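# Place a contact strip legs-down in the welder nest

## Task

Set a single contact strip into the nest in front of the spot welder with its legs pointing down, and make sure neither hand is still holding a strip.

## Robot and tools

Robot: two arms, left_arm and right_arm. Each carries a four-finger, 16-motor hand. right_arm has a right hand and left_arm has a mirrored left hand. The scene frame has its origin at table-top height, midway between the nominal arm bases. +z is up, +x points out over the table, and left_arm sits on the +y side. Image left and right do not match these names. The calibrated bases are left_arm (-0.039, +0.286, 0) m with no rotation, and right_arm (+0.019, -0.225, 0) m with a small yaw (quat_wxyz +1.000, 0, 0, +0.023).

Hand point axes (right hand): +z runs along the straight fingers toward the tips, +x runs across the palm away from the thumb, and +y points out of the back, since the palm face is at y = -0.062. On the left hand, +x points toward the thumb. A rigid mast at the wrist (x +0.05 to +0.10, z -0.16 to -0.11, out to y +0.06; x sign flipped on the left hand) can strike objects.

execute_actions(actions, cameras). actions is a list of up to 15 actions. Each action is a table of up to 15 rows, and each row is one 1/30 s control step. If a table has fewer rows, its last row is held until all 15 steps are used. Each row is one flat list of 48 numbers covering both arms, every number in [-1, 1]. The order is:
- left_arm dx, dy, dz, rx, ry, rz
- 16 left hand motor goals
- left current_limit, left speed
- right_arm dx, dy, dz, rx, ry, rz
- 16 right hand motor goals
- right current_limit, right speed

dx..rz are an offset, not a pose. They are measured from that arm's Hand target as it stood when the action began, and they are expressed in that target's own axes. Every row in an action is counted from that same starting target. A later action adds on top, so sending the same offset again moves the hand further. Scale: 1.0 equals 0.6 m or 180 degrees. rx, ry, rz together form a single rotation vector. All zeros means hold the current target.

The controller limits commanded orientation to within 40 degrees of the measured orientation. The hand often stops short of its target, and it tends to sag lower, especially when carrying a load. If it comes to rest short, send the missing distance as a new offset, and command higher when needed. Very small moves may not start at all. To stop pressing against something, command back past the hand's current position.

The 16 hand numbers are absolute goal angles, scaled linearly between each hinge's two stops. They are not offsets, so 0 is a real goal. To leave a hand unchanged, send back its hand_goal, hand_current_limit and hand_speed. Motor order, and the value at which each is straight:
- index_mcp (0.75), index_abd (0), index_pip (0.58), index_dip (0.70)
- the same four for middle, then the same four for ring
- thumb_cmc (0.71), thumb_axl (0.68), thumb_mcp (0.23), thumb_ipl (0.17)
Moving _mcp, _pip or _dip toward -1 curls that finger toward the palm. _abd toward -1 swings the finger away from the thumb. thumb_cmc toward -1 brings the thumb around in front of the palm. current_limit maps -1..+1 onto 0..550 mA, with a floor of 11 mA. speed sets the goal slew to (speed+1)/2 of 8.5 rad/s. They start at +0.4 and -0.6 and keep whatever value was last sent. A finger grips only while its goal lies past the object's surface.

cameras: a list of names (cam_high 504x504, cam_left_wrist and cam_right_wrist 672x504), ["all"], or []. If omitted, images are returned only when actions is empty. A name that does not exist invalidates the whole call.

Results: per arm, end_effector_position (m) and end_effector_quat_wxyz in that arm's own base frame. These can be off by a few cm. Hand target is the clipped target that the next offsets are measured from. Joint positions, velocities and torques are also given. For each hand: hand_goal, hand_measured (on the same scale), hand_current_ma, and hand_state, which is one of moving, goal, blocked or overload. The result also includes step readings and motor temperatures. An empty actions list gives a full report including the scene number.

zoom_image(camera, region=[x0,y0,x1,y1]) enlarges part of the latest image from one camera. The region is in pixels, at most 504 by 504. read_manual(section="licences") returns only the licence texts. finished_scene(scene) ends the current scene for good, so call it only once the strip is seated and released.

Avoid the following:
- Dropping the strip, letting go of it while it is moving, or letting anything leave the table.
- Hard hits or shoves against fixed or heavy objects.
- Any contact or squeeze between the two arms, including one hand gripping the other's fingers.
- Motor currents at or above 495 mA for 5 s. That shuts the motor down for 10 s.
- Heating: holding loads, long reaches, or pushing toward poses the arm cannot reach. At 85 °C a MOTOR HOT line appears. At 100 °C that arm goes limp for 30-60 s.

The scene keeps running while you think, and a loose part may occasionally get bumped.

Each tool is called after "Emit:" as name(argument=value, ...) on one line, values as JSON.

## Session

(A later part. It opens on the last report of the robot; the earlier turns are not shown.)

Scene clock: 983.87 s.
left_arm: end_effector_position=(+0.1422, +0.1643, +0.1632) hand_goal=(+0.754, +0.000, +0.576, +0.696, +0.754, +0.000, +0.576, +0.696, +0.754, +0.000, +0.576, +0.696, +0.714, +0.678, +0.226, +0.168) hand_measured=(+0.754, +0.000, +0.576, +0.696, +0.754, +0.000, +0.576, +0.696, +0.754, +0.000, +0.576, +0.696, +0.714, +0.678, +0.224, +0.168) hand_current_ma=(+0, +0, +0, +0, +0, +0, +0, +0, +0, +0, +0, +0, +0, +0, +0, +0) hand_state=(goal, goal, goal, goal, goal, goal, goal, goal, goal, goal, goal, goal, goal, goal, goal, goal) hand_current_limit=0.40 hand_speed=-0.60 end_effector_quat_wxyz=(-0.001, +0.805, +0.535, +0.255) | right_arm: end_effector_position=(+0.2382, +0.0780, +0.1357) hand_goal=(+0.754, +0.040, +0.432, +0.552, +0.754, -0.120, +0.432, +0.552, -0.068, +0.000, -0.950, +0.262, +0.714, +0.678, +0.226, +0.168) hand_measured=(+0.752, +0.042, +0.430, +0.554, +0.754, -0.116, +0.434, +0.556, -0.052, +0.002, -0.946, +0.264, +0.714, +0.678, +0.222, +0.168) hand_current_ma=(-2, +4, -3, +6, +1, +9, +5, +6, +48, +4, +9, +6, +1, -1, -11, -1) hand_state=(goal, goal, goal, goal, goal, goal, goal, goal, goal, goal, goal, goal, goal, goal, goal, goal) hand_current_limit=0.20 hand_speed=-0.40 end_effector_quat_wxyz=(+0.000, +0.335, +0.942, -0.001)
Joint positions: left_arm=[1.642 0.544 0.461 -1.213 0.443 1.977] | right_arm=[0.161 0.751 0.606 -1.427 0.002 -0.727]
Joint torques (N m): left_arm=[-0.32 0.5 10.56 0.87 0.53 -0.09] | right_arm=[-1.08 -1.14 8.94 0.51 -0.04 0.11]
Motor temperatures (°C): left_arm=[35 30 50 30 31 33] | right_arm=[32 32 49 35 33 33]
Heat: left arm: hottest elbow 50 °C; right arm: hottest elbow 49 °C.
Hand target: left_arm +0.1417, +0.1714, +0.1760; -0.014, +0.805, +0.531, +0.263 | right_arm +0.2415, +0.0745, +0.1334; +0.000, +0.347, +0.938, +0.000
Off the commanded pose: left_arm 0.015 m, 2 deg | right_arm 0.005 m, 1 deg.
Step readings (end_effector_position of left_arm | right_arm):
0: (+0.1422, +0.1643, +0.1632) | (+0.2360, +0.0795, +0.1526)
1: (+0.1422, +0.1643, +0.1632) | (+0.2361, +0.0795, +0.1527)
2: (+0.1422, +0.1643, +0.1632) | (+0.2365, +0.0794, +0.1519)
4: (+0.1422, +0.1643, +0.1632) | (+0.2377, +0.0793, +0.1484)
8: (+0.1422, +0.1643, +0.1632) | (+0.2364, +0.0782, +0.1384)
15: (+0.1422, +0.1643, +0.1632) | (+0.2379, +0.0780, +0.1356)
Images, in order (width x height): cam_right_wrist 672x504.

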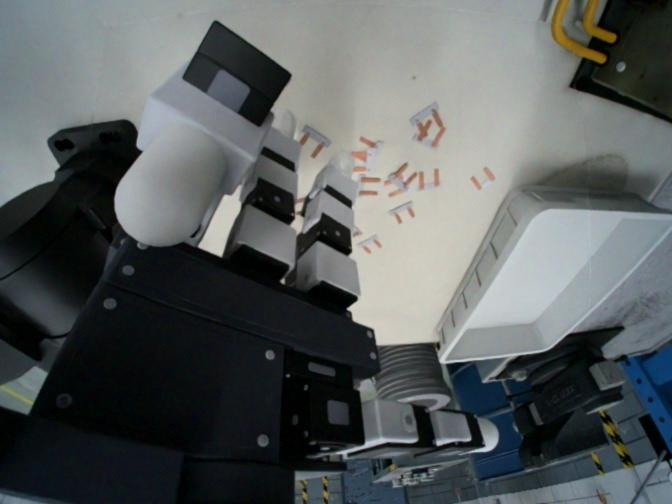

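Emit:
execute_actions(actions=[[[0,0,0,0,0,0,0.754,0,0.576,0.696,0.754,0,0.576,0.696,0.754,0,0.576,0.696,0.714,0.678,0.226,0.168,0.4,-0.6,0,0,0.027,0,0,0,0.754,0.04,0.431,0.551,0.754,-0.12,0.431,0.551,-0.068,0,-0.95,0.261,0.714,0.678,0.226,0.168,0.2,-0.4]]], cameras=["cam_right_wrist"])

Emit:
zoom_image(camera="cam_right_wrist", region=[250, 70, 380, 180])

Scene clock: 1000.73 s.
left_arm: end_effector_position=(+0.1422, +0.1643, +0.1632) hand_goal=(+0.754, +0.000, +0.576, +0.696, +0.754, +0.000, +0.576, +0.696, +0.754, +0.000, +0.576, +0.696, +0.714, +0.678, +0.226, +0.168) hand_measured=(+0.754, +0.000, +0.576, +0.696, +0.754, +0.000, +0.576, +0.696, +0.754, +0.000, +0.576, +0.696, +0.714, +0.678, +0.224, +0.168) hand_current_ma=(+0, +0, +0, +0, +0, +0, +0, +0, +0, +0, +0, +0, +0, +0, +0, +0) hand_state=(goal, goal, goal, goal, goal, goal, goal, goal, goal, goal, goal, goal, goal, goal, goal, goal) hand_current_limit=0.40 hand_speed=-0.60 end_effector_quat_wxyz=(-0.001, +0.805, +0.535, +0.255) | right_arm: end_effector_position=(+0.2386, +0.0780, +0.1199) hand_goal=(+0.754, +0.040, +0.432, +0.552, +0.754, -0.120, +0.432, +0.552, -0.068, +0.000, -0.950, +0.262, +0.714, +0.678, +0.226, +0.168) hand_measured=(+0.754, +0.040, +0.430, +0.554, +0.754, -0.116, +0.434, +0.554, -0.052, +0.002, -0.946, +0.264, +0.714, +0.678, +0.222, +0.168) hand_current_ma=(+0, +0, -2, +4, +1, +5, +5, +6, +48, +4, +9, +6, +1, -1, -11, -1) hand_state=(goal, goal, goal, goal, goal, goal, goal, goal, goal, goal, goal, goal, goal, goal, goal, goal) hand_current_limit=0.20 hand_speed=-0.40 end_effector_quat_wxyz=(+0.001, +0.335, +0.942, -0.001)
Joint positions: left_arm=[1.642 0.544 0.461 -1.213 0.443 1.977] | right_arm=[0.161 0.762 0.568 -1.377 0.002 -0.726]
Joint torques (N m): left_arm=[-0.26 0.44 10.56 0.87 0.53 -0.09] | right_arm=[-1.2 -1.38 9.21 0.57 -0.09 0.19]
Heat: left arm: hottest elbow 50 °C; right arm: hottest elbow 48 °C.
Hand target: left_arm +0.1417, +0.1714, +0.1760; -0.014, +0.805, +0.531, +0.263 | right_arm +0.2416, +0.0745, +0.1173; +0.000, +0.347, +0.938, +0.000
Off the commanded pose: left_arm 0.015 m, 2 deg | right_arm 0.005 m, 1 deg.
Step readings (end_effector_position of left_arm | right_arm):
0: (+0.1422, +0.1643, +0.1632) | (+0.2382, +0.0780, +0.1357)
1: (+0.1422, +0.1643, +0.1632) | (+0.2383, +0.0780, +0.1357)
2: (+0.1422, +0.1643, +0.1632) | (+0.2385, +0.0780, +0.1350)
4: (+0.1422, +0.1643, +0.1632) | (+0.2395, +0.0782, +0.1318)
8: (+0.1422, +0.1643, +0.1632) | (+0.2372, +0.0778, +0.1221)
15: (+0.1422, +0.1643, +0.1632) | (+0.2381, +0.0779, +0.1198)
Images, in order (width x height): cam_right_wrist 672x504.

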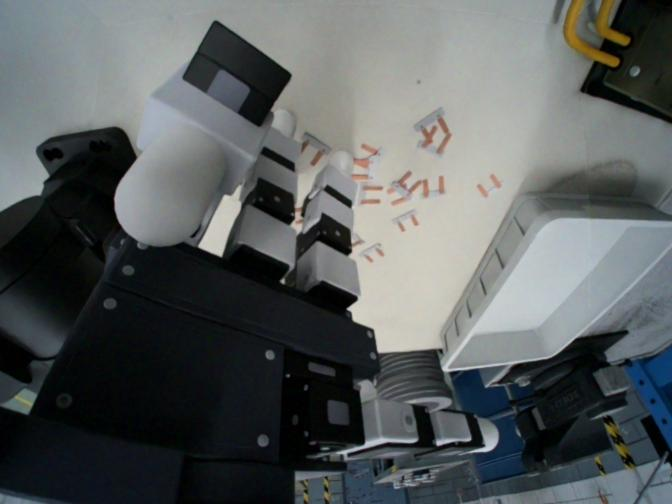

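Scaled by 3.877 from the camera's 672x504 image, which has a finer 960x720 frame.

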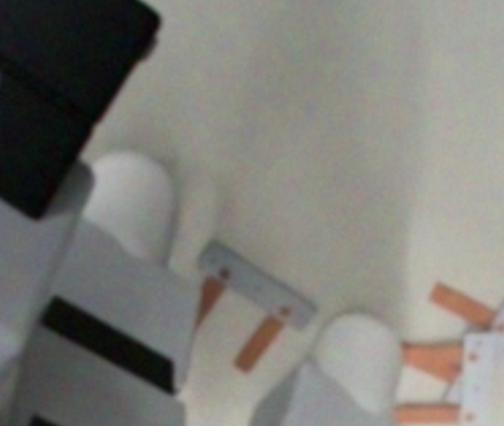

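Emit:
execute_actions(actions=[[[0,0,0,0,0,0,0.754,0,0.576,0.696,0.754,0,0.576,0.696,0.754,0,0.576,0.696,0.714,0.678,0.226,0.168,0.4,-0.6,0,0,0.002,0,0,0,0.754,0.0,0.431,0.551,0.754,0,0.431,0.551,-0.068,0,-0.95,0.261,0.714,0.678,0.226,0.168,0.2,-0.7]],[[0,0,0,0,0,0,0.754,0,0.576,0.696,0.754,0,0.576,0.696,0.754,0,0.576,0.696,0.714,0.678,0.226,0.168,0.4,-0.6,0,0,0,0,0,0,0.754,-0.1,0.431,0.551,0.754,0.1,0.431,0.551,-0.068,0,-0.95,0.261,0.714,0.678,0.226,0.168,0.2,-0.7]]], cameras=["cam_right_wrist"])

Emit:
zoom_image(camera="cam_right_wrist", region=[250, 70, 380, 180])

Scene clock: 1022.77 s.
left_arm: end_effector_position=(+0.1422, +0.1643, +0.1632) hand_goal=(+0.754, +0.000, +0.576, +0.696, +0.754, +0.000, +0.576, +0.696, +0.754, +0.000, +0.576, +0.696, +0.714, +0.678, +0.226, +0.168) hand_measured=(+0.754, +0.000, +0.576, +0.696, +0.754, +0.000, +0.576, +0.696, +0.754, +0.000, +0.576, +0.696, +0.714, +0.678, +0.224, +0.168) hand_current_ma=(+0, +0, +0, +0, +0, +0, +0, +0, +0, +0, +0, +0, +0, +0, +0, +0) hand_state=(goal, goal, goal, goal, goal, goal, goal, goal, goal, goal, goal, goal, goal, goal, goal, goal) hand_current_limit=0.40 hand_speed=-0.60 end_effector_quat_wxyz=(-0.001, +0.805, +0.535, +0.255) | right_arm: end_effector_position=(+0.2394, +0.0787, +0.1202) hand_goal=(+0.754, -0.100, +0.432, +0.552, +0.754, +0.100, +0.432, +0.552, -0.068, +0.000, -0.950, +0.262, +0.714, +0.678, +0.226, +0.168) hand_measured=(+0.754, -0.096, +0.430, +0.554, +0.754, +0.088, +0.432, +0.552, -0.052, +0.002, -0.946, +0.264, +0.714, +0.678, +0.222, +0.168) hand_current_ma=(+0, +7, -2, +4, -1, -29, +0, +1, +48, +4, +9, +6, +1, -1, -11, -1) hand_state=(goal, goal, goal, goal, goal, goal, goal, goal, goal, goal, goal, goal, goal, goal, goal, goal) hand_current_limit=0.20 hand_speed=-0.70 end_effector_quat_wxyz=(+0.001, +0.335, +0.942, +0.002)
Joint positions: left_arm=[1.642 0.544 0.461 -1.213 0.443 1.977] | right_arm=[0.161 0.762 0.568 -1.374 -0.002 -0.726]
Joint torques (N m): left_arm=[-0.32 0.44 10.56 0.87 0.53 -0.09] | right_arm=[-1.08 -0.91 8.8 0.39 0.05 0.21]
Heat: left arm: hottest elbow 50 °C; right arm: hottest elbow 47 °C.
Hand target: left_arm +0.1417, +0.1714, +0.1760; -0.014, +0.805, +0.531, +0.263 | right_arm +0.2416, +0.0745, +0.1161; +0.000, +0.347, +0.938, +0.000
Off the commanded pose: left_arm 0.015 m, 2 deg | right_arm 0.006 m, 1 deg.
Step readings (end_effector_position of left_arm | right_arm):
0: (+0.1422, +0.1643, +0.1632) | (+0.2386, +0.0780, +0.1199)
1: (+0.1422, +0.1643, +0.1632) | (+0.2386, +0.0780, +0.1199)
2: (+0.1422, +0.1643, +0.1632) | (+0.2386, +0.0780, +0.1199)
4: (+0.1422, +0.1643, +0.1632) | (+0.2385, +0.0785, +0.1200)
8: (+0.1422, +0.1643, +0.1632) | (+0.2385, +0.0788, +0.1201)
15: (+0.1422, +0.1643, +0.1632) | (+0.2385, +0.0788, +0.1201)
16: (+0.1422, +0.1643, +0.1632) | (+0.2385, +0.0788, +0.1201)
17: (+0.1422, +0.1643, +0.1632) | (+0.2385, +0.0788, +0.1201)
19: (+0.1422, +0.1643, +0.1632) | (+0.2385, +0.0789, +0.1201)
23: (+0.1422, +0.1643, +0.1632) | (+0.2391, +0.0789, +0.1202)
30: (+0.1422, +0.1643, +0.1632) | (+0.2394, +0.0787, +0.1202)
Images, in order (width x height): cam_right_wrist 672x504.

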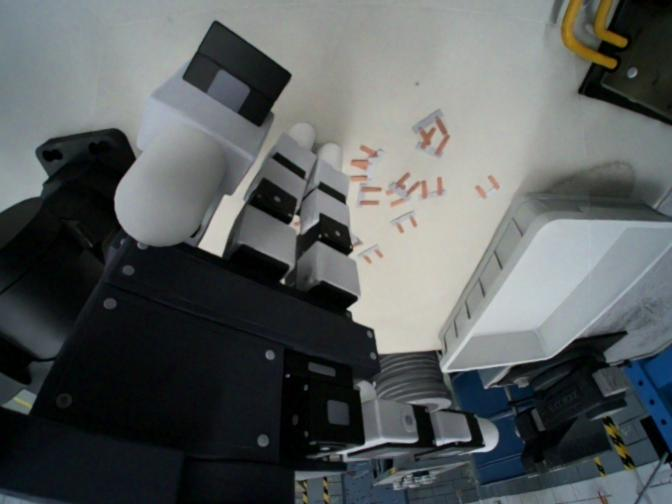

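Scaled by 3.877 from the camera's 672x504 image, which has a finer 960x720 frame.

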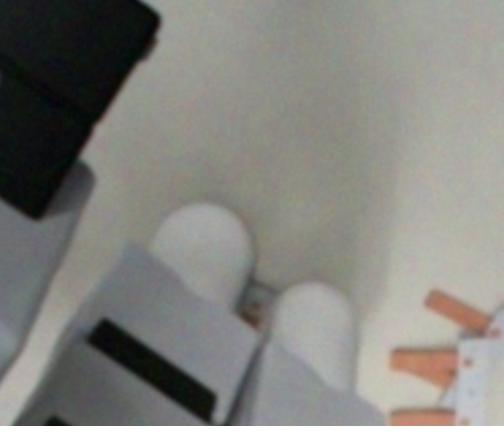

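Emit:
execute_actions(actions=[[[0,0,0,0,0,0,0.754,0,0.576,0.696,0.754,0,0.576,0.696,0.754,0,0.576,0.696,0.714,0.678,0.226,0.168,0.4,-0.6,0,0,-0.02,0,0,0,0.754,-0.1,0.431,0.551,0.754,0.1,0.431,0.551,-0.068,0,-0.95,0.261,0.714,0.678,0.226,0.168,0.2,-0.7]],[[0,0,0,0,0,0,0.754,0,0.576,0.696,0.754,0,0.576,0.696,0.754,0,0.576,0.696,0.714,0.678,0.226,0.168,0.4,-0.6,0,0,0,0,0,0,0.754,0.04,0.431,0.551,0.754,-0.08,0.431,0.551,-0.068,0,-0.95,0.261,0.714,0.678,0.226,0.168,0.2,-0.5]],[[0,0,0,0,0,0,0.754,0,0.576,0.696,0.754,0,0.576,0.696,0.754,0,0.576,0.696,0.714,0.678,0.226,0.168,0.4,-0.6,0,0,0.022,0,0,0,0.754,0.04,0.431,0.551,0.754,-0.08,0.431,0.551,-0.068,0,-0.95,0.261,0.714,0.678,0.226,0.168,0.0,-0.5]]], cameras=["cam_right_wrist"])

Emit:
zoom_image(camera="cam_right_wrist", region=[250, 70, 380, 180])

Scene clock: 1052.77 s.
left_arm: end_effector_position=(+0.1422, +0.1643, +0.1632) hand_goal=(+0.754, +0.000, +0.576, +0.696, +0.754, +0.000, +0.576, +0.696, +0.754, +0.000, +0.576, +0.696, +0.714, +0.678, +0.226, +0.168) hand_measured=(+0.754, +0.000, +0.576, +0.696, +0.754, +0.000, +0.576, +0.696, +0.754, +0.000, +0.576, +0.696, +0.714, +0.678, +0.224, +0.168) hand_current_ma=(+0, +0, +0, +0, +0, +0, +0, +0, +0, +0, +0, +0, +0, +0, +0, +0) hand_state=(goal, goal, goal, goal, goal, goal, goal, goal, goal, goal, goal, goal, goal, goal, goal, goal) hand_current_limit=0.40 hand_speed=-0.60 end_effector_quat_wxyz=(-0.001, +0.805, +0.535, +0.255) | right_arm: end_effector_position=(+0.2368, +0.0783, +0.1194) hand_goal=(+0.754, +0.040, +0.432, +0.552, +0.754, -0.080, +0.432, +0.552, -0.068, +0.000, -0.950, +0.262, +0.714, +0.678, +0.226, +0.168) hand_measured=(+0.758, +0.010, +0.430, +0.550, +0.752, -0.076, +0.432, +0.552, -0.052, +0.002, -0.946, +0.264, +0.714, +0.678, +0.222, +0.168) hand_current_ma=(+11, -80, -4, -4, -4, +8, -1, +1, +48, +4, +9, +6, +1, -1, -11, -1) hand_state=(goal, blocked, goal, goal, goal, goal, goal, goal, goal, goal, goal, goal, goal, goal, goal, goal) hand_current_limit=0.00 hand_speed=-0.50 end_effector_quat_wxyz=(-0.004, +0.335, +0.942, -0.001)
Joint positions: left_arm=[1.642 0.544 0.461 -1.213 0.443 1.977] | right_arm=[0.161 0.762 0.568 -1.384 -0.002 -0.726]
Joint torques (N m): left_arm=[-0.26 0.44 10.56 0.85 0.53 -0.09] | right_arm=[-0.56 -1.61 8.51 0.96 0.04 0.16]
Heat: left arm: hottest elbow 50 °C; right arm: hottest elbow 46 °C.
Hand target: left_arm +0.1417, +0.1714, +0.1760; -0.014, +0.805, +0.531, +0.263 | right_arm +0.2416, +0.0745, +0.1149; +0.000, +0.347, +0.938, +0.000
Off the commanded pose: left_arm 0.015 m, 2 deg | right_arm 0.008 m, 1 deg.
Step readings (end_effector_position of left_arm | right_arm):
0: (+0.1422, +0.1643, +0.1632) | (+0.2394, +0.0787, +0.1202)
1: (+0.1422, +0.1643, +0.1632) | (+0.2394, +0.0787, +0.1202)
2: (+0.1422, +0.1643, +0.1632) | (+0.2394, +0.0787, +0.1202)
4: (+0.1422, +0.1643, +0.1632) | (+0.2391, +0.0787, +0.1201)
8: (+0.1422, +0.1643, +0.1632) | (+0.2371, +0.0784, +0.1195)
15: (+0.1422, +0.1643, +0.1632) | (+0.2364, +0.0782, +0.1192)
16: (+0.1422, +0.1643, +0.1632) | (+0.2364, +0.0782, +0.1192)
17: (+0.1422, +0.1643, +0.1632) | (+0.2363, +0.0782, +0.1192)
19: (+0.1422, +0.1643, +0.1632) | (+0.2360, +0.0781, +0.1191)
23: (+0.1422, +0.1643, +0.1632) | (+0.2354, +0.0780, +0.1189)
30: (+0.1422, +0.1643, +0.1632) | (+0.2351, +0.0780, +0.1188)
31: (+0.1422, +0.1643, +0.1632) | (+0.2351, +0.0780, +0.1188)
32: (+0.1422, +0.1643, +0.1632) | (+0.2351, +0.0780, +0.1188)
34: (+0.1422, +0.1643, +0.1632) | (+0.2355, +0.0780, +0.1189)
38: (+0.1422, +0.1643, +0.1632) | (+0.2362, +0.0782, +0.1192)
45: (+0.1422, +0.1643, +0.1632) | (+0.2367, +0.0783, +0.1193)
Images, in order (width x height): cam_right_wrist 672x504.

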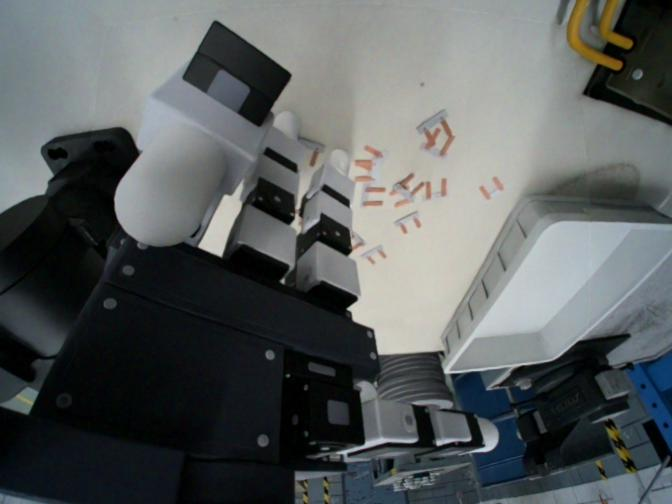

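Scaled by 3.877 from the camera's 672x504 image, which has a finer 960x720 frame.

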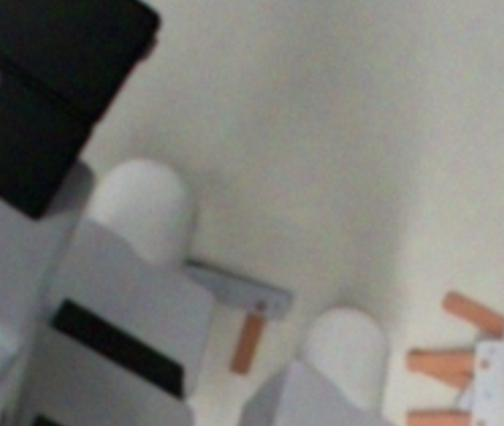

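Emit:
execute_actions(actions=[[[0,0,0,0,0,0,0.754,0,0.576,0.696,0.754,0,0.576,0.696,0.754,0,0.576,0.696,0.714,0.678,0.226,0.168,0.4,-0.6,0,0,-0.045,0,0,0,0.754,0.06,0.431,0.551,0.754,-0.1,0.431,0.551,-0.068,0,-0.95,0.261,0.714,0.678,0.226,0.168,0.0,-0.5]],[[0,0,0,0,0,0,0.754,0,0.576,0.696,0.754,0,0.576,0.696,0.754,0,0.576,0.696,0.714,0.678,0.226,0.168,0.4,-0.6,0,0,0.0,0,0,0,0.754,0.06,0.431,0.551,0.754,-0.1,0.431,0.551,-0.068,0,-0.95,0.261,0.714,0.678,0.226,0.168,0.0,-0.5]]], cameras=["cam_right_wrist"])

Emit:
zoom_image(camera="cam_right_wrist", region=[250, 70, 430, 200])

Scene clock: 1083.83 s.
left_arm: end_effector_position=(+0.1422, +0.1643, +0.1632) hand_goal=(+0.754, +0.000, +0.576, +0.696, +0.754, +0.000, +0.576, +0.696, +0.754, +0.000, +0.576, +0.696, +0.714, +0.678, +0.226, +0.168) hand_measured=(+0.754, +0.000, +0.576, +0.696, +0.754, +0.000, +0.576, +0.696, +0.754, +0.000, +0.576, +0.696, +0.714, +0.678, +0.224, +0.168) hand_current_ma=(+0, +0, +0, +0, +0, +0, +0, +0, +0, +0, +0, +0, +0, +0, +0, +0) hand_state=(goal, goal, goal, goal, goal, goal, goal, goal, goal, goal, goal, goal, goal, goal, goal, goal) hand_current_limit=0.40 hand_speed=-0.60 end_effector_quat_wxyz=(-0.001, +0.805, +0.535, +0.255) | right_arm: end_effector_position=(+0.2267, +0.0767, +0.1178) hand_goal=(+0.754, +0.060, +0.432, +0.552, +0.754, -0.100, +0.432, +0.552, -0.068, +0.000, -0.950, +0.262, +0.714, +0.678, +0.226, +0.168) hand_measured=(+0.738, +0.062, +0.424, +0.546, +0.752, -0.096, +0.432, +0.552, -0.052, +0.002, -0.946, +0.264, +0.714, +0.678, +0.222, +0.168) hand_current_ma=(-46, +4, -22, -12, -4, +9, -1, +1, +48, +4, +9, +6, +1, -1, -11, -1) hand_state=(goal, goal, goal, goal, goal, goal, goal, goal, goal, goal, goal, goal, goal, goal, goal, goal) hand_current_limit=0.00 hand_speed=-0.50 end_effector_quat_wxyz=(-0.019, +0.335, +0.942, -0.009)
Joint positions: left_arm=[1.642 0.544 0.461 -1.213 0.443 1.977] | right_arm=[0.161 0.756 0.568 -1.425 -0.002 -0.726]
Joint torques (N m): left_arm=[-0.26 0.44 10.56 0.87 0.53 -0.09] | right_arm=[-1.67 -2.43 13.9 -0.79 0.01 0.21]
Heat: left arm: hottest elbow 50 °C; right arm: hottest elbow 46 °C.
Hand target: left_arm +0.1417, +0.1714, +0.1760; -0.014, +0.805, +0.531, +0.263 | right_arm +0.2416, +0.0745, +0.1419; +0.000, +0.347, +0.938, +0.000
Off the commanded pose: left_arm 0.015 m, 2 deg | right_arm 0.028 m, 3 deg.
Step readings (end_effector_position of left_arm | right_arm):
0: (+0.1422, +0.1643, +0.1632) | (+0.2368, +0.0783, +0.1194)
1: (+0.1422, +0.1643, +0.1632) | (+0.2368, +0.0783, +0.1194)
2: (+0.1422, +0.1643, +0.1632) | (+0.2366, +0.0783, +0.1193)
4: (+0.1422, +0.1643, +0.1632) | (+0.2346, +0.0780, +0.1188)
8: (+0.1422, +0.1643, +0.1632) | (+0.2300, +0.0772, +0.1180)
15: (+0.1422, +0.1643, +0.1632) | (+0.2272, +0.0768, +0.1178)
16: (+0.1422, +0.1643, +0.1632) | (+0.2271, +0.0767, +0.1178)
17: (+0.1422, +0.1643, +0.1632) | (+0.2270, +0.0767, +0.1178)
19: (+0.1422, +0.1643, +0.1632) | (+0.2269, +0.0767, +0.1178)
23: (+0.1422, +0.1643, +0.1632) | (+0.2268, +0.0767, +0.1178)
30: (+0.1422, +0.1643, +0.1632) | (+0.2267, +0.0767, +0.1178)
Images, in order (width x height): cam_right_wrist 672x504.

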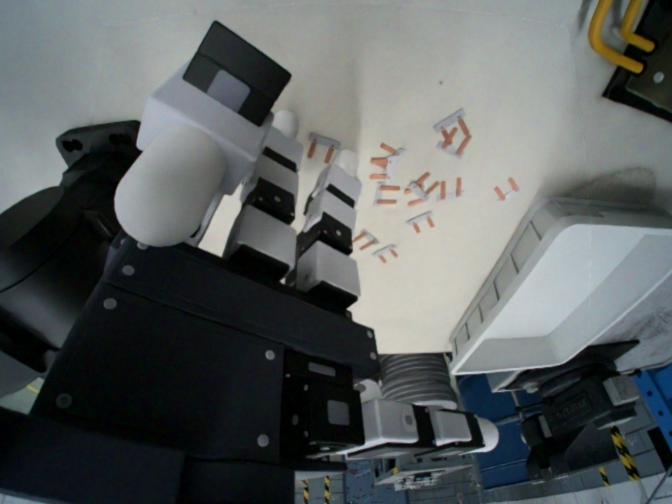

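Scaled by 2.800 from the camera's 672x504 image, which has a finer 960x720 frame.

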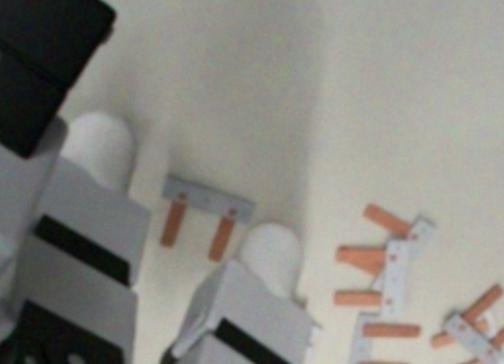

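Emit:
execute_actions(actions=[[[0,0,0,0,0,0,0.754,0,0.576,0.696,0.754,0,0.576,0.696,0.754,0,0.576,0.696,0.714,0.678,0.226,0.168,0.4,-0.6,0,0,-0.04,0,0,0,0.754,0.06,0.431,0.551,0.754,-0.1,0.431,0.551,-0.068,0,-0.95,0.261,0.714,0.678,0.226,0.168,0.0,-0.5]],[[0,0,0,0,0,0,0.754,0,0.576,0.696,0.754,0,0.576,0.696,0.754,0,0.576,0.696,0.714,0.678,0.226,0.168,0.4,-0.6,0,0,0.04,0,0,0,0.754,0.06,0.431,0.551,0.754,-0.1,0.431,0.551,-0.068,0,-0.95,0.261,0.714,0.678,0.226,0.168,0.0,-0.5]]], cameras=["cam_right_wrist"])

Emit:
zoom_image(camera="cam_right_wrist", region=[250, 70, 430, 200])

Scene clock: 1093.63 s.
left_arm: end_effector_position=(+0.1422, +0.1643, +0.1632) hand_goal=(+0.754, +0.000, +0.576, +0.696, +0.754, +0.000, +0.576, +0.696, +0.754, +0.000, +0.576, +0.696, +0.714, +0.678, +0.226, +0.168) hand_measured=(+0.754, +0.000, +0.576, +0.696, +0.754, +0.000, +0.576, +0.696, +0.754, +0.000, +0.576, +0.696, +0.714, +0.678, +0.224, +0.168) hand_current_ma=(+0, +0, +0, +0, +0, +0, +0, +0, +0, +0, +0, +0, +0, +0, +0, +0) hand_state=(goal, goal, goal, goal, goal, goal, goal, goal, goal, goal, goal, goal, goal, goal, goal, goal) hand_current_limit=0.40 hand_speed=-0.60 end_effector_quat_wxyz=(-0.001, +0.805, +0.535, +0.255) | right_arm: end_effector_position=(+0.2373, +0.0782, +0.1427) hand_goal=(+0.754, +0.060, +0.432, +0.552, +0.754, -0.100, +0.432, +0.552, -0.068, +0.000, -0.950, +0.262, +0.714, +0.678, +0.226, +0.168) hand_measured=(+0.750, +0.062, +0.430, +0.550, +0.752, -0.096, +0.432, +0.552, -0.052, +0.002, -0.946, +0.264, +0.714, +0.678, +0.222, +0.168) hand_current_ma=(-8, +4, -4, -5, -4, +8, -1, +1, +48, +4, +9, +6, +1, -1, -11, -1) hand_state=(goal, goal, goal, goal, goal, goal, goal, goal, goal, goal, goal, goal, goal, goal, goal, goal) hand_current_limit=0.00 hand_speed=-0.50 end_effector_quat_wxyz=(-0.002, +0.336, +0.942, +0.000)
Joint positions: left_arm=[1.642 0.544 0.461 -1.213 0.443 1.977] | right_arm=[0.161 0.747 0.623 -1.451 -0.002 -0.724]
Joint torques (N m): left_arm=[-0.26 0.44 10.56 0.87 0.53 -0.09] | right_arm=[-1.08 -0.67 9.31 0.47 0.06 0.13]
Heat: left arm: hottest elbow 50 °C; right arm: hottest elbow 47 °C.
Hand target: left_arm +0.1417, +0.1714, +0.1760; -0.014, +0.805, +0.531, +0.263 | right_arm +0.2416, +0.0744, +0.1418; +0.000, +0.347, +0.938, +0.000
Off the commanded pose: left_arm 0.015 m, 2 deg | right_arm 0.006 m, 1 deg.
Step readings (end_effector_position of left_arm | right_arm):
0: (+0.1422, +0.1643, +0.1632) | (+0.2267, +0.0767, +0.1178)
1: (+0.1422, +0.1643, +0.1632) | (+0.2267, +0.0767, +0.1179)
2: (+0.1422, +0.1643, +0.1632) | (+0.2261, +0.0766, +0.1187)
4: (+0.1422, +0.1643, +0.1632) | (+0.2237, +0.0761, +0.1216)
8: (+0.1422, +0.1643, +0.1632) | (+0.2254, +0.0763, +0.1329)
15: (+0.1422, +0.1643, +0.1632) | (+0.2264, +0.0765, +0.1395)
16: (+0.1422, +0.1643, +0.1632) | (+0.2262, +0.0764, +0.1395)
17: (+0.1422, +0.1643, +0.1632) | (+0.2263, +0.0764, +0.1395)
19: (+0.1422, +0.1643, +0.1632) | (+0.2285, +0.0767, +0.1401)
23: (+0.1422, +0.1643, +0.1632) | (+0.2345, +0.0777, +0.1418)
30: (+0.1422, +0.1643, +0.1632) | (+0.2370, +0.0781, +0.1426)
Images, in order (width x height): cam_right_wrist 672x504.

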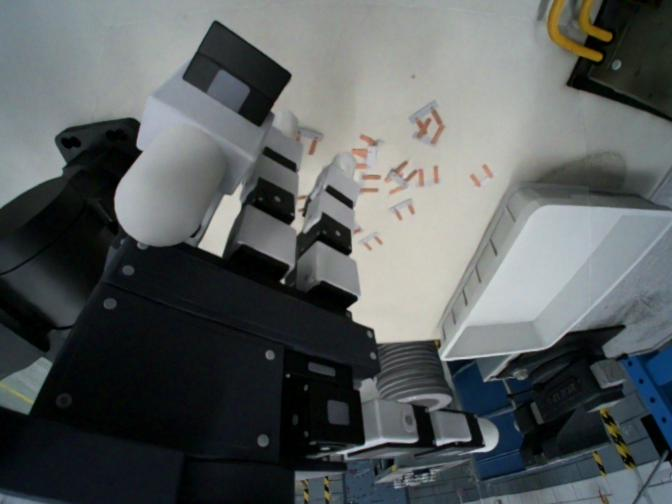

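Scaled by 2.800 from the camera's 672x504 image, which has a finer 960x720 frame.

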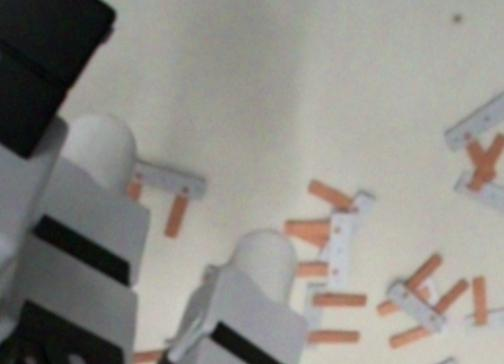

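Emit:
execute_actions(actions=[[[0,0,0,0,0,0,0.754,0,0.576,0.696,0.754,0,0.576,0.696,0.754,0,0.576,0.696,0.714,0.678,0.226,0.168,0.4,-0.6,0.0253,-0.047,-0.05,0,0,-0.089,0.589,0.06,0.43,0.623,0.589,-0.08,0.43,0.623,-0.068,0,-0.95,0.261,0.714,0.678,0.226,0.168,0.0,-0.5]],[[0,0,0,0,0,0,0.754,0,0.576,0.696,0.754,0,0.576,0.696,0.754,0,0.576,0.696,0.714,0.678,0.226,0.168,0.4,-0.6,0,0,0.05,0,0,0,0.589,0.06,0.43,0.623,0.589,-0.08,0.43,0.623,-0.068,0,-0.95,0.261,0.714,0.678,0.226,0.168,0.0,-0.5]]], cameras=["cam_right_wrist"])

Emit:
zoom_image(camera="cam_right_wrist", region=[250, 70, 430, 200])

Scene clock: 1123.23 s.
left_arm: end_effector_position=(+0.1422, +0.1643, +0.1632) hand_goal=(+0.754, +0.000, +0.576, +0.696, +0.754, +0.000, +0.576, +0.696, +0.754, +0.000, +0.576, +0.696, +0.714, +0.678, +0.226, +0.168) hand_measured=(+0.754, +0.000, +0.576, +0.696, +0.754, +0.000, +0.576, +0.696, +0.754, +0.000, +0.576, +0.696, +0.714, +0.678, +0.224, +0.168) hand_current_ma=(+0, +0, +0, +0, +0, +0, +0, +0, +0, +0, +0, +0, +0, +0, +0, +0) hand_state=(goal, goal, goal, goal, goal, goal, goal, goal, goal, goal, goal, goal, goal, goal, goal, goal) hand_current_limit=0.40 hand_speed=-0.60 end_effector_quat_wxyz=(-0.001, +0.805, +0.535, +0.255) | right_arm: end_effector_position=(+0.2100, +0.0648, +0.1442) hand_goal=(+0.590, +0.060, +0.430, +0.624, +0.590, -0.080, +0.430, +0.624, -0.068, +0.000, -0.950, +0.262, +0.714, +0.678, +0.226, +0.168) hand_measured=(+0.594, +0.062, +0.430, +0.622, +0.594, -0.082, +0.432, +0.622, -0.052, +0.002, -0.946, +0.264, +0.714, +0.678, +0.222, +0.168) hand_current_ma=(+10, +3, +0, -5, +9, -5, +3, -5, +46, +4, +9, +6, +1, -1, -11, -1) hand_state=(goal, goal, goal, goal, goal, goal, goal, goal, goal, goal, goal, goal, goal, goal, goal, goal) hand_current_limit=0.00 hand_speed=-0.50 end_effector_quat_wxyz=(+0.000, +0.212, +0.977, -0.001)
Joint positions: left_arm=[1.642 0.544 0.461 -1.213 0.443 1.977] | right_arm=[-0.015 0.692 0.607 -1.485 0.003 -1.159]
Joint torques (N m): left_arm=[-0.32 0.44 10.56 0.87 0.53 -0.09] | right_arm=[-0.44 -0.44 9.13 0.39 -0.16 -0.01]
Heat: left arm: hottest elbow 50 °C; right arm: hottest elbow 47 °C.
Hand target: left_arm +0.1417, +0.1714, +0.1760; -0.014, +0.805, +0.531, +0.263 | right_arm +0.2117, +0.0629, +0.1418; +0.000, +0.213, +0.977, +0.000
Off the commanded pose: left_arm 0.015 m, 2 deg | right_arm 0.003 m, 0 deg.
Step readings (end_effector_position of left_arm | right_arm):
0: (+0.1422, +0.1643, +0.1632) | (+0.2373, +0.0782, +0.1427)
1: (+0.1422, +0.1643, +0.1632) | (+0.2373, +0.0779, +0.1427)
2: (+0.1422, +0.1643, +0.1632) | (+0.2359, +0.0768, +0.1423)
4: (+0.1422, +0.1643, +0.1632) | (+0.2292, +0.0713, +0.1423)
8: (+0.1422, +0.1643, +0.1632) | (+0.2141, +0.0624, +0.1470)
15: (+0.1422, +0.1643, +0.1632) | (+0.2037, +0.0615, +0.1492)
16: (+0.1422, +0.1643, +0.1632) | (+0.2031, +0.0619, +0.1494)
17: (+0.1422, +0.1643, +0.1632) | (+0.2028, +0.0623, +0.1495)
19: (+0.1422, +0.1643, +0.1632) | (+0.2052, +0.0629, +0.1500)
23: (+0.1422, +0.1643, +0.1632) | (+0.2114, +0.0636, +0.1499)
30: (+0.1422, +0.1643, +0.1632) | (+0.2096, +0.0646, +0.1440)
Images, in order (width x height): cam_right_wrist 672x504.

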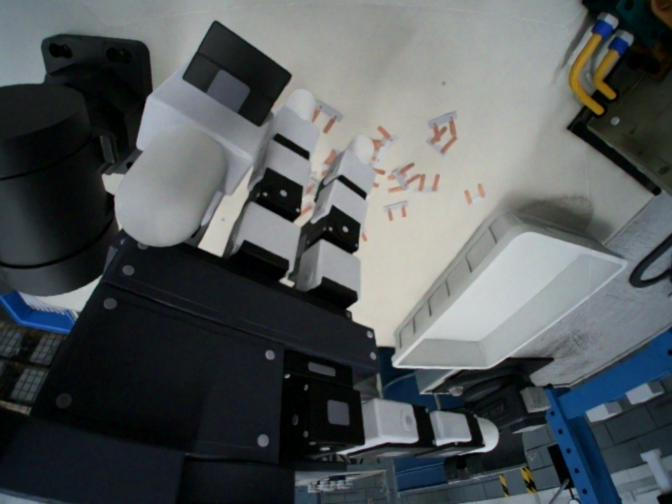

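Scaled by 2.800 from the camera's 672x504 image, which has a finer 960x720 frame.

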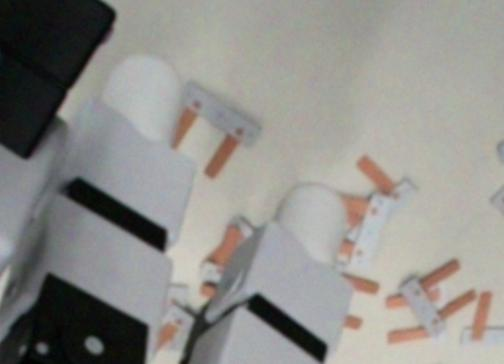

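Emit:
execute_actions(actions=[[[0,0,0,0,0,0,0.754,0,0.576,0.696,0.754,0,0.576,0.696,0.754,0,0.576,0.696,0.714,0.678,0.226,0.168,0.4,-0.6,0.003,0.001,0.042,0,0,-0.027,0.589,0.05,0.43,0.623,0.589,-0.06,0.43,0.623,-0.068,0,-0.95,0.261,0.714,0.678,0.226,0.168,0.0,-0.5]],[[0,0,0,0,0,0,0.754,0,0.576,0.696,0.754,0,0.576,0.696,0.754,0,0.576,0.696,0.714,0.678,0.226,0.168,0.4,-0.6,0,0,0.008,0,0,0,0.589,0.05,0.43,0.623,0.589,-0.06,0.43,0.623,-0.068,0,-0.95,0.261,0.714,0.678,0.226,0.168,0.0,-0.5]]], cameras=["cam_right_wrist"])

Emit:
zoom_image(camera="cam_right_wrist", region=[250, 70, 430, 200])

Scene clock: 1139.67 s.
left_arm: end_effector_position=(+0.1422, +0.1643, +0.1632) hand_goal=(+0.754, +0.000, +0.576, +0.696, +0.754, +0.000, +0.576, +0.696, +0.754, +0.000, +0.576, +0.696, +0.714, +0.678, +0.226, +0.168) hand_measured=(+0.754, +0.000, +0.576, +0.696, +0.754, +0.000, +0.576, +0.696, +0.754, +0.000, +0.576, +0.696, +0.714, +0.678, +0.224, +0.168) hand_current_ma=(+0, +0, +0, +0, +0, +0, +0, +0, +0, +0, +0, +0, +0, +0, +0, +0) hand_state=(goal, goal, goal, goal, goal, goal, goal, goal, goal, goal, goal, goal, goal, goal, goal, goal) hand_current_limit=0.40 hand_speed=-0.60 end_effector_quat_wxyz=(-0.001, +0.805, +0.535, +0.255) | right_arm: end_effector_position=(+0.2090, +0.0661, +0.1148) hand_goal=(+0.590, +0.050, +0.430, +0.624, +0.590, -0.060, +0.430, +0.624, -0.068, +0.000, -0.950, +0.262, +0.714, +0.678, +0.226, +0.168) hand_measured=(+0.594, +0.052, +0.430, +0.622, +0.594, -0.062, +0.432, +0.622, -0.052, +0.002, -0.946, +0.264, +0.714, +0.678, +0.222, +0.168) hand_current_ma=(+9, +4, +0, -5, +8, -4, +3, -5, +46, +4, +9, +6, +1, -1, -11, -1) hand_state=(goal, goal, goal, goal, goal, goal, goal, goal, goal, goal, goal, goal, goal, goal, goal, goal) hand_current_limit=0.00 hand_speed=-0.50 end_effector_quat_wxyz=(+0.000, +0.170, +0.985, -0.001)
Joint positions: left_arm=[1.642 0.544 0.461 -1.213 0.443 1.977] | right_arm=[-0.034 0.726 0.541 -1.385 0.003 -1.264]
Joint torques (N m): left_arm=[-0.32 0.44 10.56 0.87 0.53 -0.09] | right_arm=[-1.26 -1.14 8.65 0.49 -0.22 -0.04]
Heat: left arm: hottest elbow 51 °C; right arm: hottest elbow 47 °C.
Hand target: left_arm +0.1417, +0.1714, +0.1760; -0.014, +0.805, +0.531, +0.263 | right_arm +0.2103, +0.0642, +0.1118; +0.000, +0.171, +0.985, +0.000
Off the commanded pose: left_arm 0.015 m, 2 deg | right_arm 0.004 m, 0 deg.
Step readings (end_effector_position of left_arm | right_arm):
0: (+0.1422, +0.1643, +0.1632) | (+0.2100, +0.0648, +0.1442)
1: (+0.1422, +0.1643, +0.1632) | (+0.2099, +0.0648, +0.1440)
2: (+0.1422, +0.1643, +0.1632) | (+0.2102, +0.0650, +0.1429)
4: (+0.1422, +0.1643, +0.1632) | (+0.2112, +0.0651, +0.1373)
8: (+0.1422, +0.1643, +0.1632) | (+0.2081, +0.0650, +0.1233)
15: (+0.1422, +0.1643, +0.1632) | (+0.2087, +0.0658, +0.1183)
16: (+0.1422, +0.1643, +0.1632) | (+0.2088, +0.0659, +0.1184)
17: (+0.1422, +0.1643, +0.1632) | (+0.2090, +0.0660, +0.1184)
19: (+0.1422, +0.1643, +0.1632) | (+0.2097, +0.0660, +0.1179)
23: (+0.1422, +0.1643, +0.1632) | (+0.2093, +0.0660, +0.1156)
30: (+0.1422, +0.1643, +0.1632) | (+0.2090, +0.0661, +0.1148)
Images, in order (width x height): cam_right_wrist 672x504.

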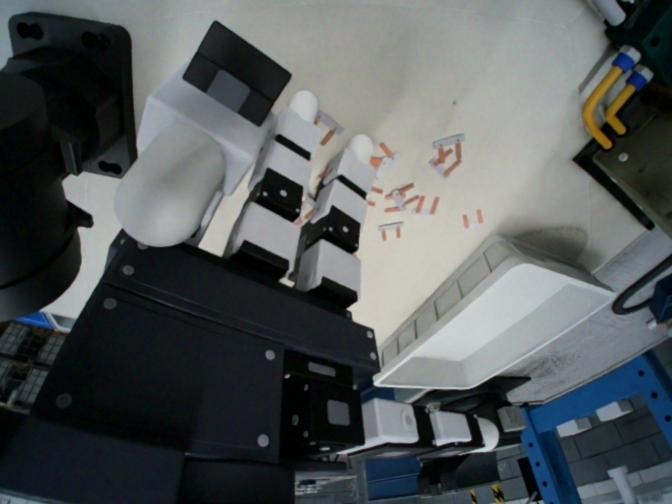

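Scaled by 2.800 from the camera's 672x504 image, which has a finer 960x720 frame.

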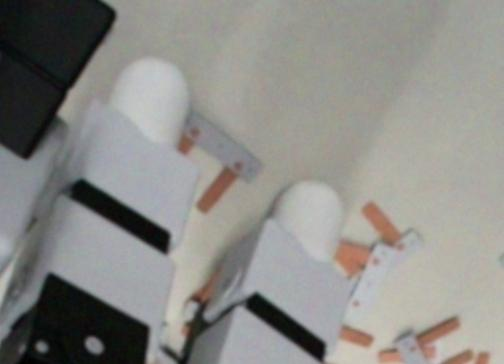

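Emit:
execute_actions(actions=[[[0,0,0,0,0,0,0.754,0,0.576,0.696,0.754,0,0.576,0.696,0.754,0,0.576,0.696,0.714,0.678,0.226,0.168,0.4,-0.6,0.003,0.0,0.007,0,0,0,0.589,0.05,0.43,0.623,0.589,-0.06,0.43,0.623,-0.068,0,-0.95,0.261,0.714,0.678,0.226,0.168,0.0,-0.5]]], cameras=[])

Scene clock: 1149.27 s.
left_arm: end_effector_position=(+0.1422, +0.1643, +0.1632) hand_goal=(+0.754, +0.000, +0.576, +0.696, +0.754, +0.000, +0.576, +0.696, +0.754, +0.000, +0.576, +0.696, +0.714, +0.678, +0.226, +0.168) hand_measured=(+0.754, +0.000, +0.576, +0.696, +0.754, +0.000, +0.576, +0.696, +0.754, +0.000, +0.576, +0.696, +0.714, +0.678, +0.224, +0.168) hand_current_ma=(+0, +0, +0, +0, +0, +0, +0, +0, +0, +0, +0, +0, +0, +0, +0, +0) hand_state=(goal, goal, goal, goal, goal, goal, goal, goal, goal, goal, goal, goal, goal, goal, goal, goal) hand_current_limit=0.40 hand_speed=-0.60 end_effector_quat_wxyz=(-0.001, +0.805, +0.535, +0.255) | right_arm: end_effector_position=(+0.2087, +0.0661, +0.1134) hand_goal=(+0.590, +0.050, +0.430, +0.624, +0.590, -0.060, +0.430, +0.624, -0.068, +0.000, -0.950, +0.262, +0.714, +0.678, +0.226, +0.168) hand_measured=(+0.594, +0.052, +0.430, +0.622, +0.592, -0.070, +0.430, +0.622, -0.052, +0.002, -0.946, +0.264, +0.714, +0.678, +0.222, +0.168) hand_current_ma=(+9, +4, +0, -5, +6, -23, -1, -5, +46, +4, +9, +6, +1, -1, -11, -1) hand_state=(goal, goal, goal, goal, goal, goal, goal, goal, goal, goal, goal, goal, goal, goal, goal, goal) hand_current_limit=0.00 hand_speed=-0.50 end_effector_quat_wxyz=(+0.000, +0.170, +0.985, -0.001)
Joint positions: left_arm=[1.642 0.544 0.461 -1.213 0.443 1.977] | right_arm=[-0.034 0.726 0.537 -1.382 0.003 -1.264]
Joint torques (N m): left_arm=[-0.26 0.44 10.56 0.87 0.53 -0.09] | right_arm=[-1.08 -0.67 7.98 0.68 -0.2 -0.01]
Heat: left arm: hottest elbow 51 °C; right arm: hottest elbow 46 °C.
Hand target: left_arm +0.1417, +0.1714, +0.1760; -0.014, +0.805, +0.531, +0.263 | right_arm +0.2085, +0.0648, +0.1075; +0.000, +0.171, +0.985, +0.000
Off the commanded pose: left_arm 0.015 m, 2 deg | right_arm 0.006 m, 0 deg.
Step readings (end_effector_position of left_arm | right_arm):
0: (+0.1422, +0.1643, +0.1632) | (+0.2090, +0.0661, +0.1148)
1: (+0.1422, +0.1643, +0.1632) | (+0.2090, +0.0661, +0.1148)
2: (+0.1422, +0.1643, +0.1632) | (+0.2090, +0.0661, +0.1147)
4: (+0.1422, +0.1643, +0.1632) | (+0.2090, +0.0661, +0.1143)
8: (+0.1422, +0.1643, +0.1632) | (+0.2091, +0.0661, +0.1140)
15: (+0.1422, +0.1643, +0.1632) | (+0.2088, +0.0661, +0.1136)
No camera images: "cameras" was empty.

Emit:
execute_actions(actions=[[[0,0,0,0,0,0,0.754,0,0.576,0.696,0.754,0,0.576,0.696,0.754,0,0.576,0.696,0.714,0.678,0.226,0.168,0.4,-0.6,0.0,0.0,0.002,0,0,0,0.589,-0.03,0.43,0.623,0.589,0,0.43,0.623,-0.068,0,-0.95,0.261,0.714,0.678,0.226,0.168,0.0,-0.8]],[[0,0,0,0,0,0,0.754,0,0.576,0.696,0.754,0,0.576,0.696,0.754,0,0.576,0.696,0.714,0.678,0.226,0.168,0.4,-0.6,0.0,0.0,0.0,0,0,0,0.589,-0.06,0.43,0.623,0.589,0.03,0.43,0.623,-0.068,0,-0.95,0.261,0.714,0.678,0.226,0.168,0.0,-0.8]]], cameras=["cam_right_wrist"])

Emit:
zoom_image(camera="cam_right_wrist", region=[250, 70, 430, 200])

Scene clock: 1159.60 s.
left_arm: end_effector_position=(+0.1422, +0.1643, +0.1632) hand_goal=(+0.754, +0.000, +0.576, +0.696, +0.754, +0.000, +0.576, +0.696, +0.754, +0.000, +0.576, +0.696, +0.714, +0.678, +0.226, +0.168) hand_measured=(+0.754, +0.000, +0.576, +0.696, +0.754, +0.000, +0.576, +0.696, +0.754, +0.000, +0.576, +0.696, +0.714, +0.678, +0.224, +0.168) hand_current_ma=(+0, +0, +0, +0, +0, +0, +0, +0, +0, +0, +0, +0, +0, +0, +0, +0) hand_state=(goal, goal, goal, goal, goal, goal, goal, goal, goal, goal, goal, goal, goal, goal, goal, goal) hand_current_limit=0.40 hand_speed=-0.60 end_effector_quat_wxyz=(-0.001, +0.805, +0.535, +0.255) | right_arm: end_effector_position=(+0.2085, +0.0663, +0.1134) hand_goal=(+0.590, -0.060, +0.430, +0.624, +0.590, +0.030, +0.430, +0.624, -0.068, +0.000, -0.950, +0.262, +0.714, +0.678, +0.226, +0.168) hand_measured=(+0.594, -0.056, +0.430, +0.622, +0.592, -0.064, +0.428, +0.622, -0.052, +0.002, -0.946, +0.264, +0.714, +0.678, +0.222, +0.168) hand_current_ma=(+9, +5, +0, -5, +6, -275, -2, -5, +46, +4, +9, +6, +1, -1, -11, -1) hand_state=(goal, goal, goal, goal, goal, blocked, goal, goal, goal, goal, goal, goal, goal, goal, goal, goal) hand_current_limit=0.00 hand_speed=-0.80 end_effector_quat_wxyz=(+0.001, +0.168, +0.986, -0.001)
Joint positions: left_arm=[1.642 0.544 0.461 -1.213 0.443 1.977] | right_arm=[-0.034 0.726 0.537 -1.381 0.003 -1.268]
Joint torques (N m): left_arm=[-0.26 0.44 10.56 0.87 0.53 -0.09] | right_arm=[-1.32 -0.62 7.8 0.9 -0.19 0.03]
Heat: left arm: hottest elbow 51 °C; right arm: hottest elbow 46 °C.
Hand target: left_arm +0.1417, +0.1714, +0.1760; -0.014, +0.805, +0.531, +0.263 | right_arm +0.2086, +0.0648, +0.1063; +0.000, +0.171, +0.985, +0.000
Off the commanded pose: left_arm 0.015 m, 2 deg | right_arm 0.007 m, 0 deg.
Step readings (end_effector_position of left_arm | right_arm):
0: (+0.1422, +0.1643, +0.1632) | (+0.2087, +0.0661, +0.1134)
1: (+0.1422, +0.1643, +0.1632) | (+0.2087, +0.0661, +0.1134)
2: (+0.1422, +0.1643, +0.1632) | (+0.2088, +0.0661, +0.1134)
4: (+0.1422, +0.1643, +0.1632) | (+0.2087, +0.0662, +0.1134)
8: (+0.1422, +0.1643, +0.1632) | (+0.2086, +0.0662, +0.1134)
15: (+0.1422, +0.1643, +0.1632) | (+0.2086, +0.0662, +0.1134)
16: (+0.1422, +0.1643, +0.1632) | (+0.2086, +0.0662, +0.1134)
17: (+0.1422, +0.1643, +0.1632) | (+0.2086, +0.0662, +0.1134)
19: (+0.1422, +0.1643, +0.1632) | (+0.2085, +0.0663, +0.1134)
23: (+0.1422, +0.1643, +0.1632) | (+0.2085, +0.0663, +0.1134)
30: (+0.1422, +0.1643, +0.1632) | (+0.2085, +0.0663, +0.1134)
Images, in order (width x height): cam_right_wrist 672x504.

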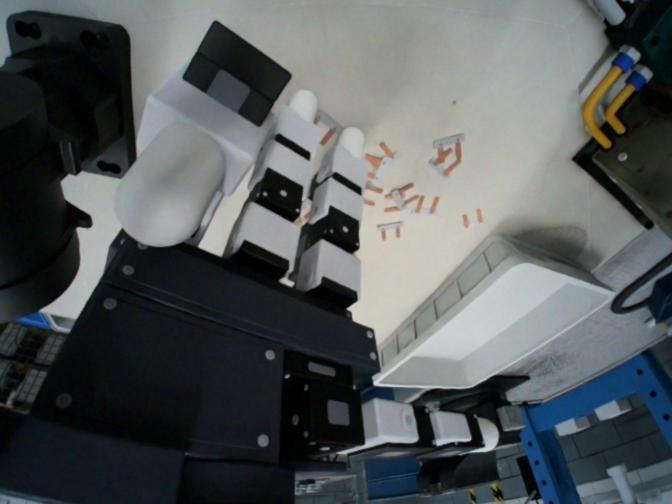

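Scaled by 2.800 from the camera's 672x504 image, which has a finer 960x720 frame.

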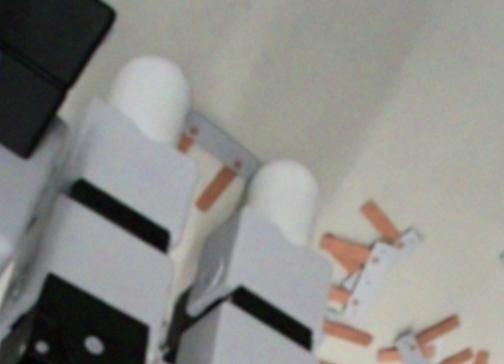

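Emit:
execute_actions(actions=[[[0,0,0,0,0,0,0.754,0,0.576,0.696,0.754,0,0.576,0.696,0.754,0,0.576,0.696,0.714,0.678,0.226,0.168,0.4,-0.6,0.0,0.0,0.0,0,0,0,0.589,-0.1,0.43,0.623,0.589,0.03,0.43,0.623,-0.068,0,-0.95,0.261,0.714,0.678,0.226,0.168,0.0,-0.8]],[[0,0,0,0,0,0,0.754,0,0.576,0.696,0.754,0,0.576,0.696,0.754,0,0.576,0.696,0.714,0.678,0.226,0.168,0.4,-0.6,0.0,0.0,0.0,0,0,0,0.589,-0.15,0.43,0.623,0.589,0.06,0.43,0.623,-0.068,0,-0.95,0.261,0.714,0.678,0.226,0.168,0.3,-0.8]]], cameras=["cam_right_wrist"])

Emit:
zoom_image(camera="cam_right_wrist", region=[250, 70, 430, 200])

Scene clock: 1168.27 s.
left_arm: end_effector_position=(+0.1422, +0.1643, +0.1632) hand_goal=(+0.754, +0.000, +0.576, +0.696, +0.754, +0.000, +0.576, +0.696, +0.754, +0.000, +0.576, +0.696, +0.714, +0.678, +0.226, +0.168) hand_measured=(+0.754, +0.000, +0.576, +0.696, +0.754, +0.000, +0.576, +0.696, +0.754, +0.000, +0.576, +0.696, +0.714, +0.678, +0.224, +0.168) hand_current_ma=(+0, +0, +0, +0, +0, +0, +0, +0, +0, +0, +0, +0, +0, +0, +0, +0) hand_state=(goal, goal, goal, goal, goal, goal, goal, goal, goal, goal, goal, goal, goal, goal, goal, goal) hand_current_limit=0.40 hand_speed=-0.60 end_effector_quat_wxyz=(-0.001, +0.805, +0.535, +0.255) | right_arm: end_effector_position=(+0.2084, +0.0664, +0.1134) hand_goal=(+0.590, -0.150, +0.430, +0.624, +0.590, +0.060, +0.430, +0.624, -0.068, +0.000, -0.950, +0.262, +0.714, +0.678, +0.226, +0.168) hand_measured=(+0.594, -0.142, +0.430, +0.622, +0.592, -0.060, +0.428, +0.622, -0.052, +0.002, -0.946, +0.264, +0.714, +0.678, +0.222, +0.168) hand_current_ma=(+9, +15, +0, -5, +6, -357, -3, -5, +46, +4, +9, +6, +1, -1, -11, -1) hand_state=(goal, goal, goal, goal, goal, blocked, goal, goal, goal, goal, goal, goal, goal, goal, goal, goal) hand_current_limit=0.30 hand_speed=-0.80 end_effector_quat_wxyz=(+0.001, +0.167, +0.986, -0.001)
Joint positions: left_arm=[1.642 0.544 0.461 -1.213 0.443 1.977] | right_arm=[-0.034 0.726 0.537 -1.381 0.003 -1.27]
Joint torques (N m): left_arm=[-0.32 0.44 10.56 0.88 0.53 -0.09] | right_arm=[-1.03 -1.55 7.91 0.87 -0.19 0.06]
Heat: left arm: hottest elbow 51 °C; right arm: hottest elbow 46 °C.
Hand target: left_arm +0.1417, +0.1714, +0.1760; -0.014, +0.805, +0.531, +0.263 | right_arm +0.2086, +0.0648, +0.1063; +0.000, +0.171, +0.985, +0.000
Off the commanded pose: left_arm 0.015 m, 2 deg | right_arm 0.007 m, 0 deg.
Step readings (end_effector_position of left_arm | right_arm):
0: (+0.1422, +0.1643, +0.1632) | (+0.2085, +0.0663, +0.1134)
1: (+0.1422, +0.1643, +0.1632) | (+0.2085, +0.0663, +0.1134)
2: (+0.1422, +0.1643, +0.1632) | (+0.2085, +0.0663, +0.1134)
4: (+0.1422, +0.1643, +0.1632) | (+0.2085, +0.0663, +0.1134)
8: (+0.1422, +0.1643, +0.1632) | (+0.2085, +0.0663, +0.1134)
15: (+0.1422, +0.1643, +0.1632) | (+0.2085, +0.0663, +0.1134)
16: (+0.1422, +0.1643, +0.1632) | (+0.2085, +0.0663, +0.1134)
17: (+0.1422, +0.1643, +0.1632) | (+0.2085, +0.0663, +0.1134)
19: (+0.1422, +0.1643, +0.1632) | (+0.2084, +0.0664, +0.1134)
23: (+0.1422, +0.1643, +0.1632) | (+0.2084, +0.0664, +0.1134)
30: (+0.1422, +0.1643, +0.1632) | (+0.2084, +0.0664, +0.1134)
Images, in order (width x height): cam_right_wrist 672x504.

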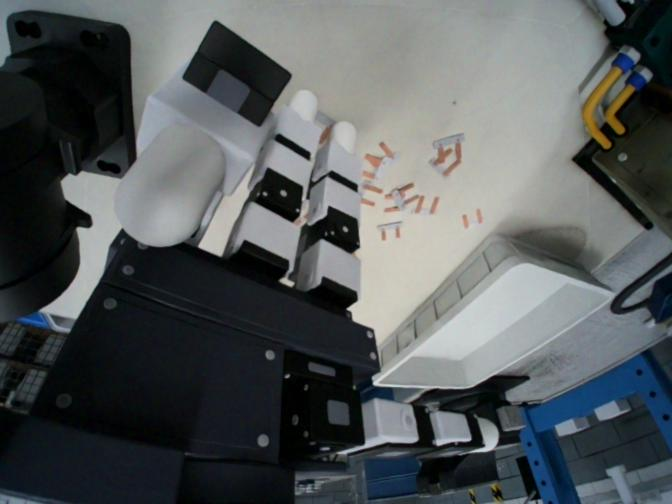

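Scaled by 2.800 from the camera's 672x504 image, which has a finer 960x720 frame.

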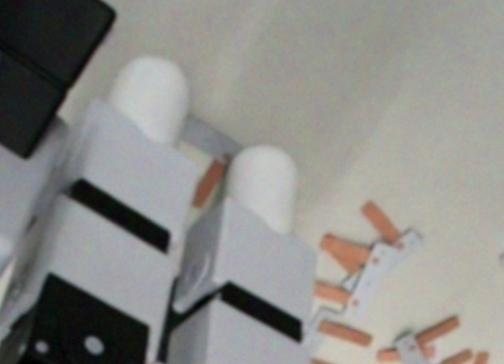

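Emit:
execute_actions(actions=[[[0,0,0,0,0,0,0.754,0,0.576,0.696,0.754,0,0.576,0.696,0.754,0,0.576,0.696,0.714,0.678,0.226,0.168,0.4,-0.6,0.0,0.0,0.0,0,0,0,0.589,0.05,0.43,0.623,0.589,-0.09,0.43,0.623,-0.068,0,-0.95,0.261,0.714,0.678,0.226,0.168,0.0,-0.6]],[[0,0,0,0,0,0,0.754,0,0.576,0.696,0.754,0,0.576,0.696,0.754,0,0.576,0.696,0.714,0.678,0.226,0.168,0.4,-0.6,0.0,0.0,0.008,0,0,0,0.589,0.05,0.43,0.623,0.589,-0.09,0.43,0.623,-0.068,0,-0.95,0.261,0.714,0.678,0.226,0.168,0.0,-0.6]]], cameras=["cam_right_wrist"])

Emit:
zoom_image(camera="cam_right_wrist", region=[270, 70, 390, 160])

Scene clock: 1186.97 s.
left_arm: end_effector_position=(+0.1422, +0.1643, +0.1632) hand_goal=(+0.754, +0.000, +0.576, +0.696, +0.754, +0.000, +0.576, +0.696, +0.754, +0.000, +0.576, +0.696, +0.714, +0.678, +0.226, +0.168) hand_measured=(+0.754, +0.000, +0.576, +0.696, +0.754, +0.000, +0.576, +0.696, +0.754, +0.000, +0.576, +0.696, +0.714, +0.678, +0.224, +0.168) hand_current_ma=(+0, +0, +0, +0, +0, +0, +0, +0, +0, +0, +0, +0, +0, +0, +0, +0) hand_state=(goal, goal, goal, goal, goal, goal, goal, goal, goal, goal, goal, goal, goal, goal, goal, goal) hand_current_limit=0.40 hand_speed=-0.60 end_effector_quat_wxyz=(-0.001, +0.805, +0.535, +0.255) | right_arm: end_effector_position=(+0.2112, +0.0658, +0.1129) hand_goal=(+0.590, +0.050, +0.430, +0.624, +0.590, -0.090, +0.430, +0.624, -0.068, +0.000, -0.950, +0.262, +0.714, +0.678, +0.226, +0.168) hand_measured=(+0.594, +0.046, +0.430, +0.622, +0.594, -0.112, +0.428, +0.622, -0.052, +0.002, -0.946, +0.264, +0.714, +0.678, +0.222, +0.168) hand_current_ma=(+9, -6, +0, -5, +10, -57, -5, -4, +46, +4, +9, +6, +1, -1, -11, -1) hand_state=(goal, goal, goal, goal, goal, blocked, goal, goal, goal, goal, goal, goal, goal, goal, goal, goal) hand_current_limit=0.00 hand_speed=-0.60 end_effector_quat_wxyz=(+0.007, +0.167, +0.986, -0.002)
Joint positions: left_arm=[1.642 0.544 0.461 -1.213 0.443 1.977] | right_arm=[-0.035 0.726 0.535 -1.367 0.005 -1.27]
Joint torques (N m): left_arm=[-0.26 0.44 10.56 0.87 0.53 -0.09] | right_arm=[-1.38 -1.2 7.16 0.77 -0.33 0.11]
Heat: left arm: hottest elbow 51 °C; right arm: hottest elbow 45 °C.
Hand target: left_arm +0.1417, +0.1714, +0.1760; -0.014, +0.805, +0.531, +0.263 | right_arm +0.2086, +0.0649, +0.1017; +0.000, +0.171, +0.985, +0.000
Off the commanded pose: left_arm 0.015 m, 2 deg | right_arm 0.012 m, 1 deg.
Step readings (end_effector_position of left_arm | right_arm):
0: (+0.1422, +0.1643, +0.1632) | (+0.2084, +0.0664, +0.1134)
1: (+0.1422, +0.1643, +0.1632) | (+0.2084, +0.0664, +0.1134)
2: (+0.1422, +0.1643, +0.1632) | (+0.2084, +0.0664, +0.1134)
4: (+0.1422, +0.1643, +0.1632) | (+0.2092, +0.0664, +0.1136)
8: (+0.1422, +0.1643, +0.1632) | (+0.2101, +0.0662, +0.1137)
15: (+0.1422, +0.1643, +0.1632) | (+0.2101, +0.0662, +0.1137)
16: (+0.1422, +0.1643, +0.1632) | (+0.2101, +0.0662, +0.1137)
17: (+0.1422, +0.1643, +0.1632) | (+0.2100, +0.0662, +0.1134)
19: (+0.1422, +0.1643, +0.1632) | (+0.2104, +0.0661, +0.1132)
23: (+0.1422, +0.1643, +0.1632) | (+0.2109, +0.0658, +0.1129)
30: (+0.1422, +0.1643, +0.1632) | (+0.2112, +0.0658, +0.1129)
Images, in order (width x height): cam_right_wrist 672x504.

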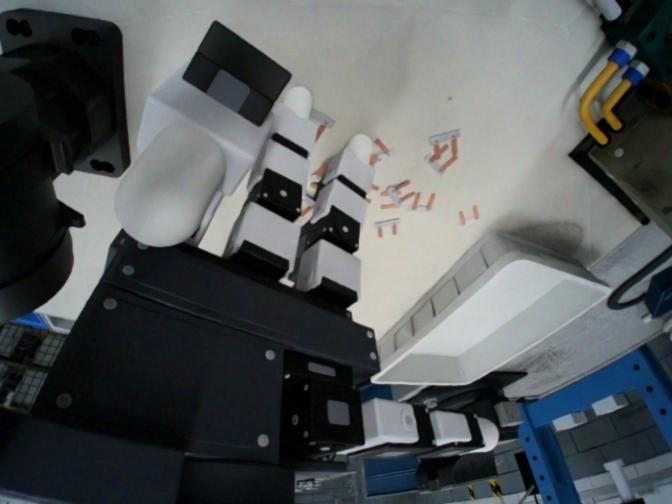

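Scaled by 4.200 from the camera's 672x504 image, which has a finer 960x720 frame.

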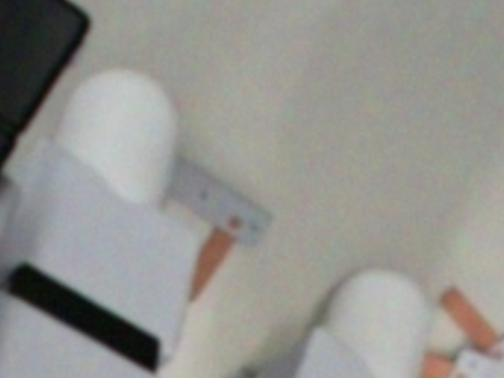

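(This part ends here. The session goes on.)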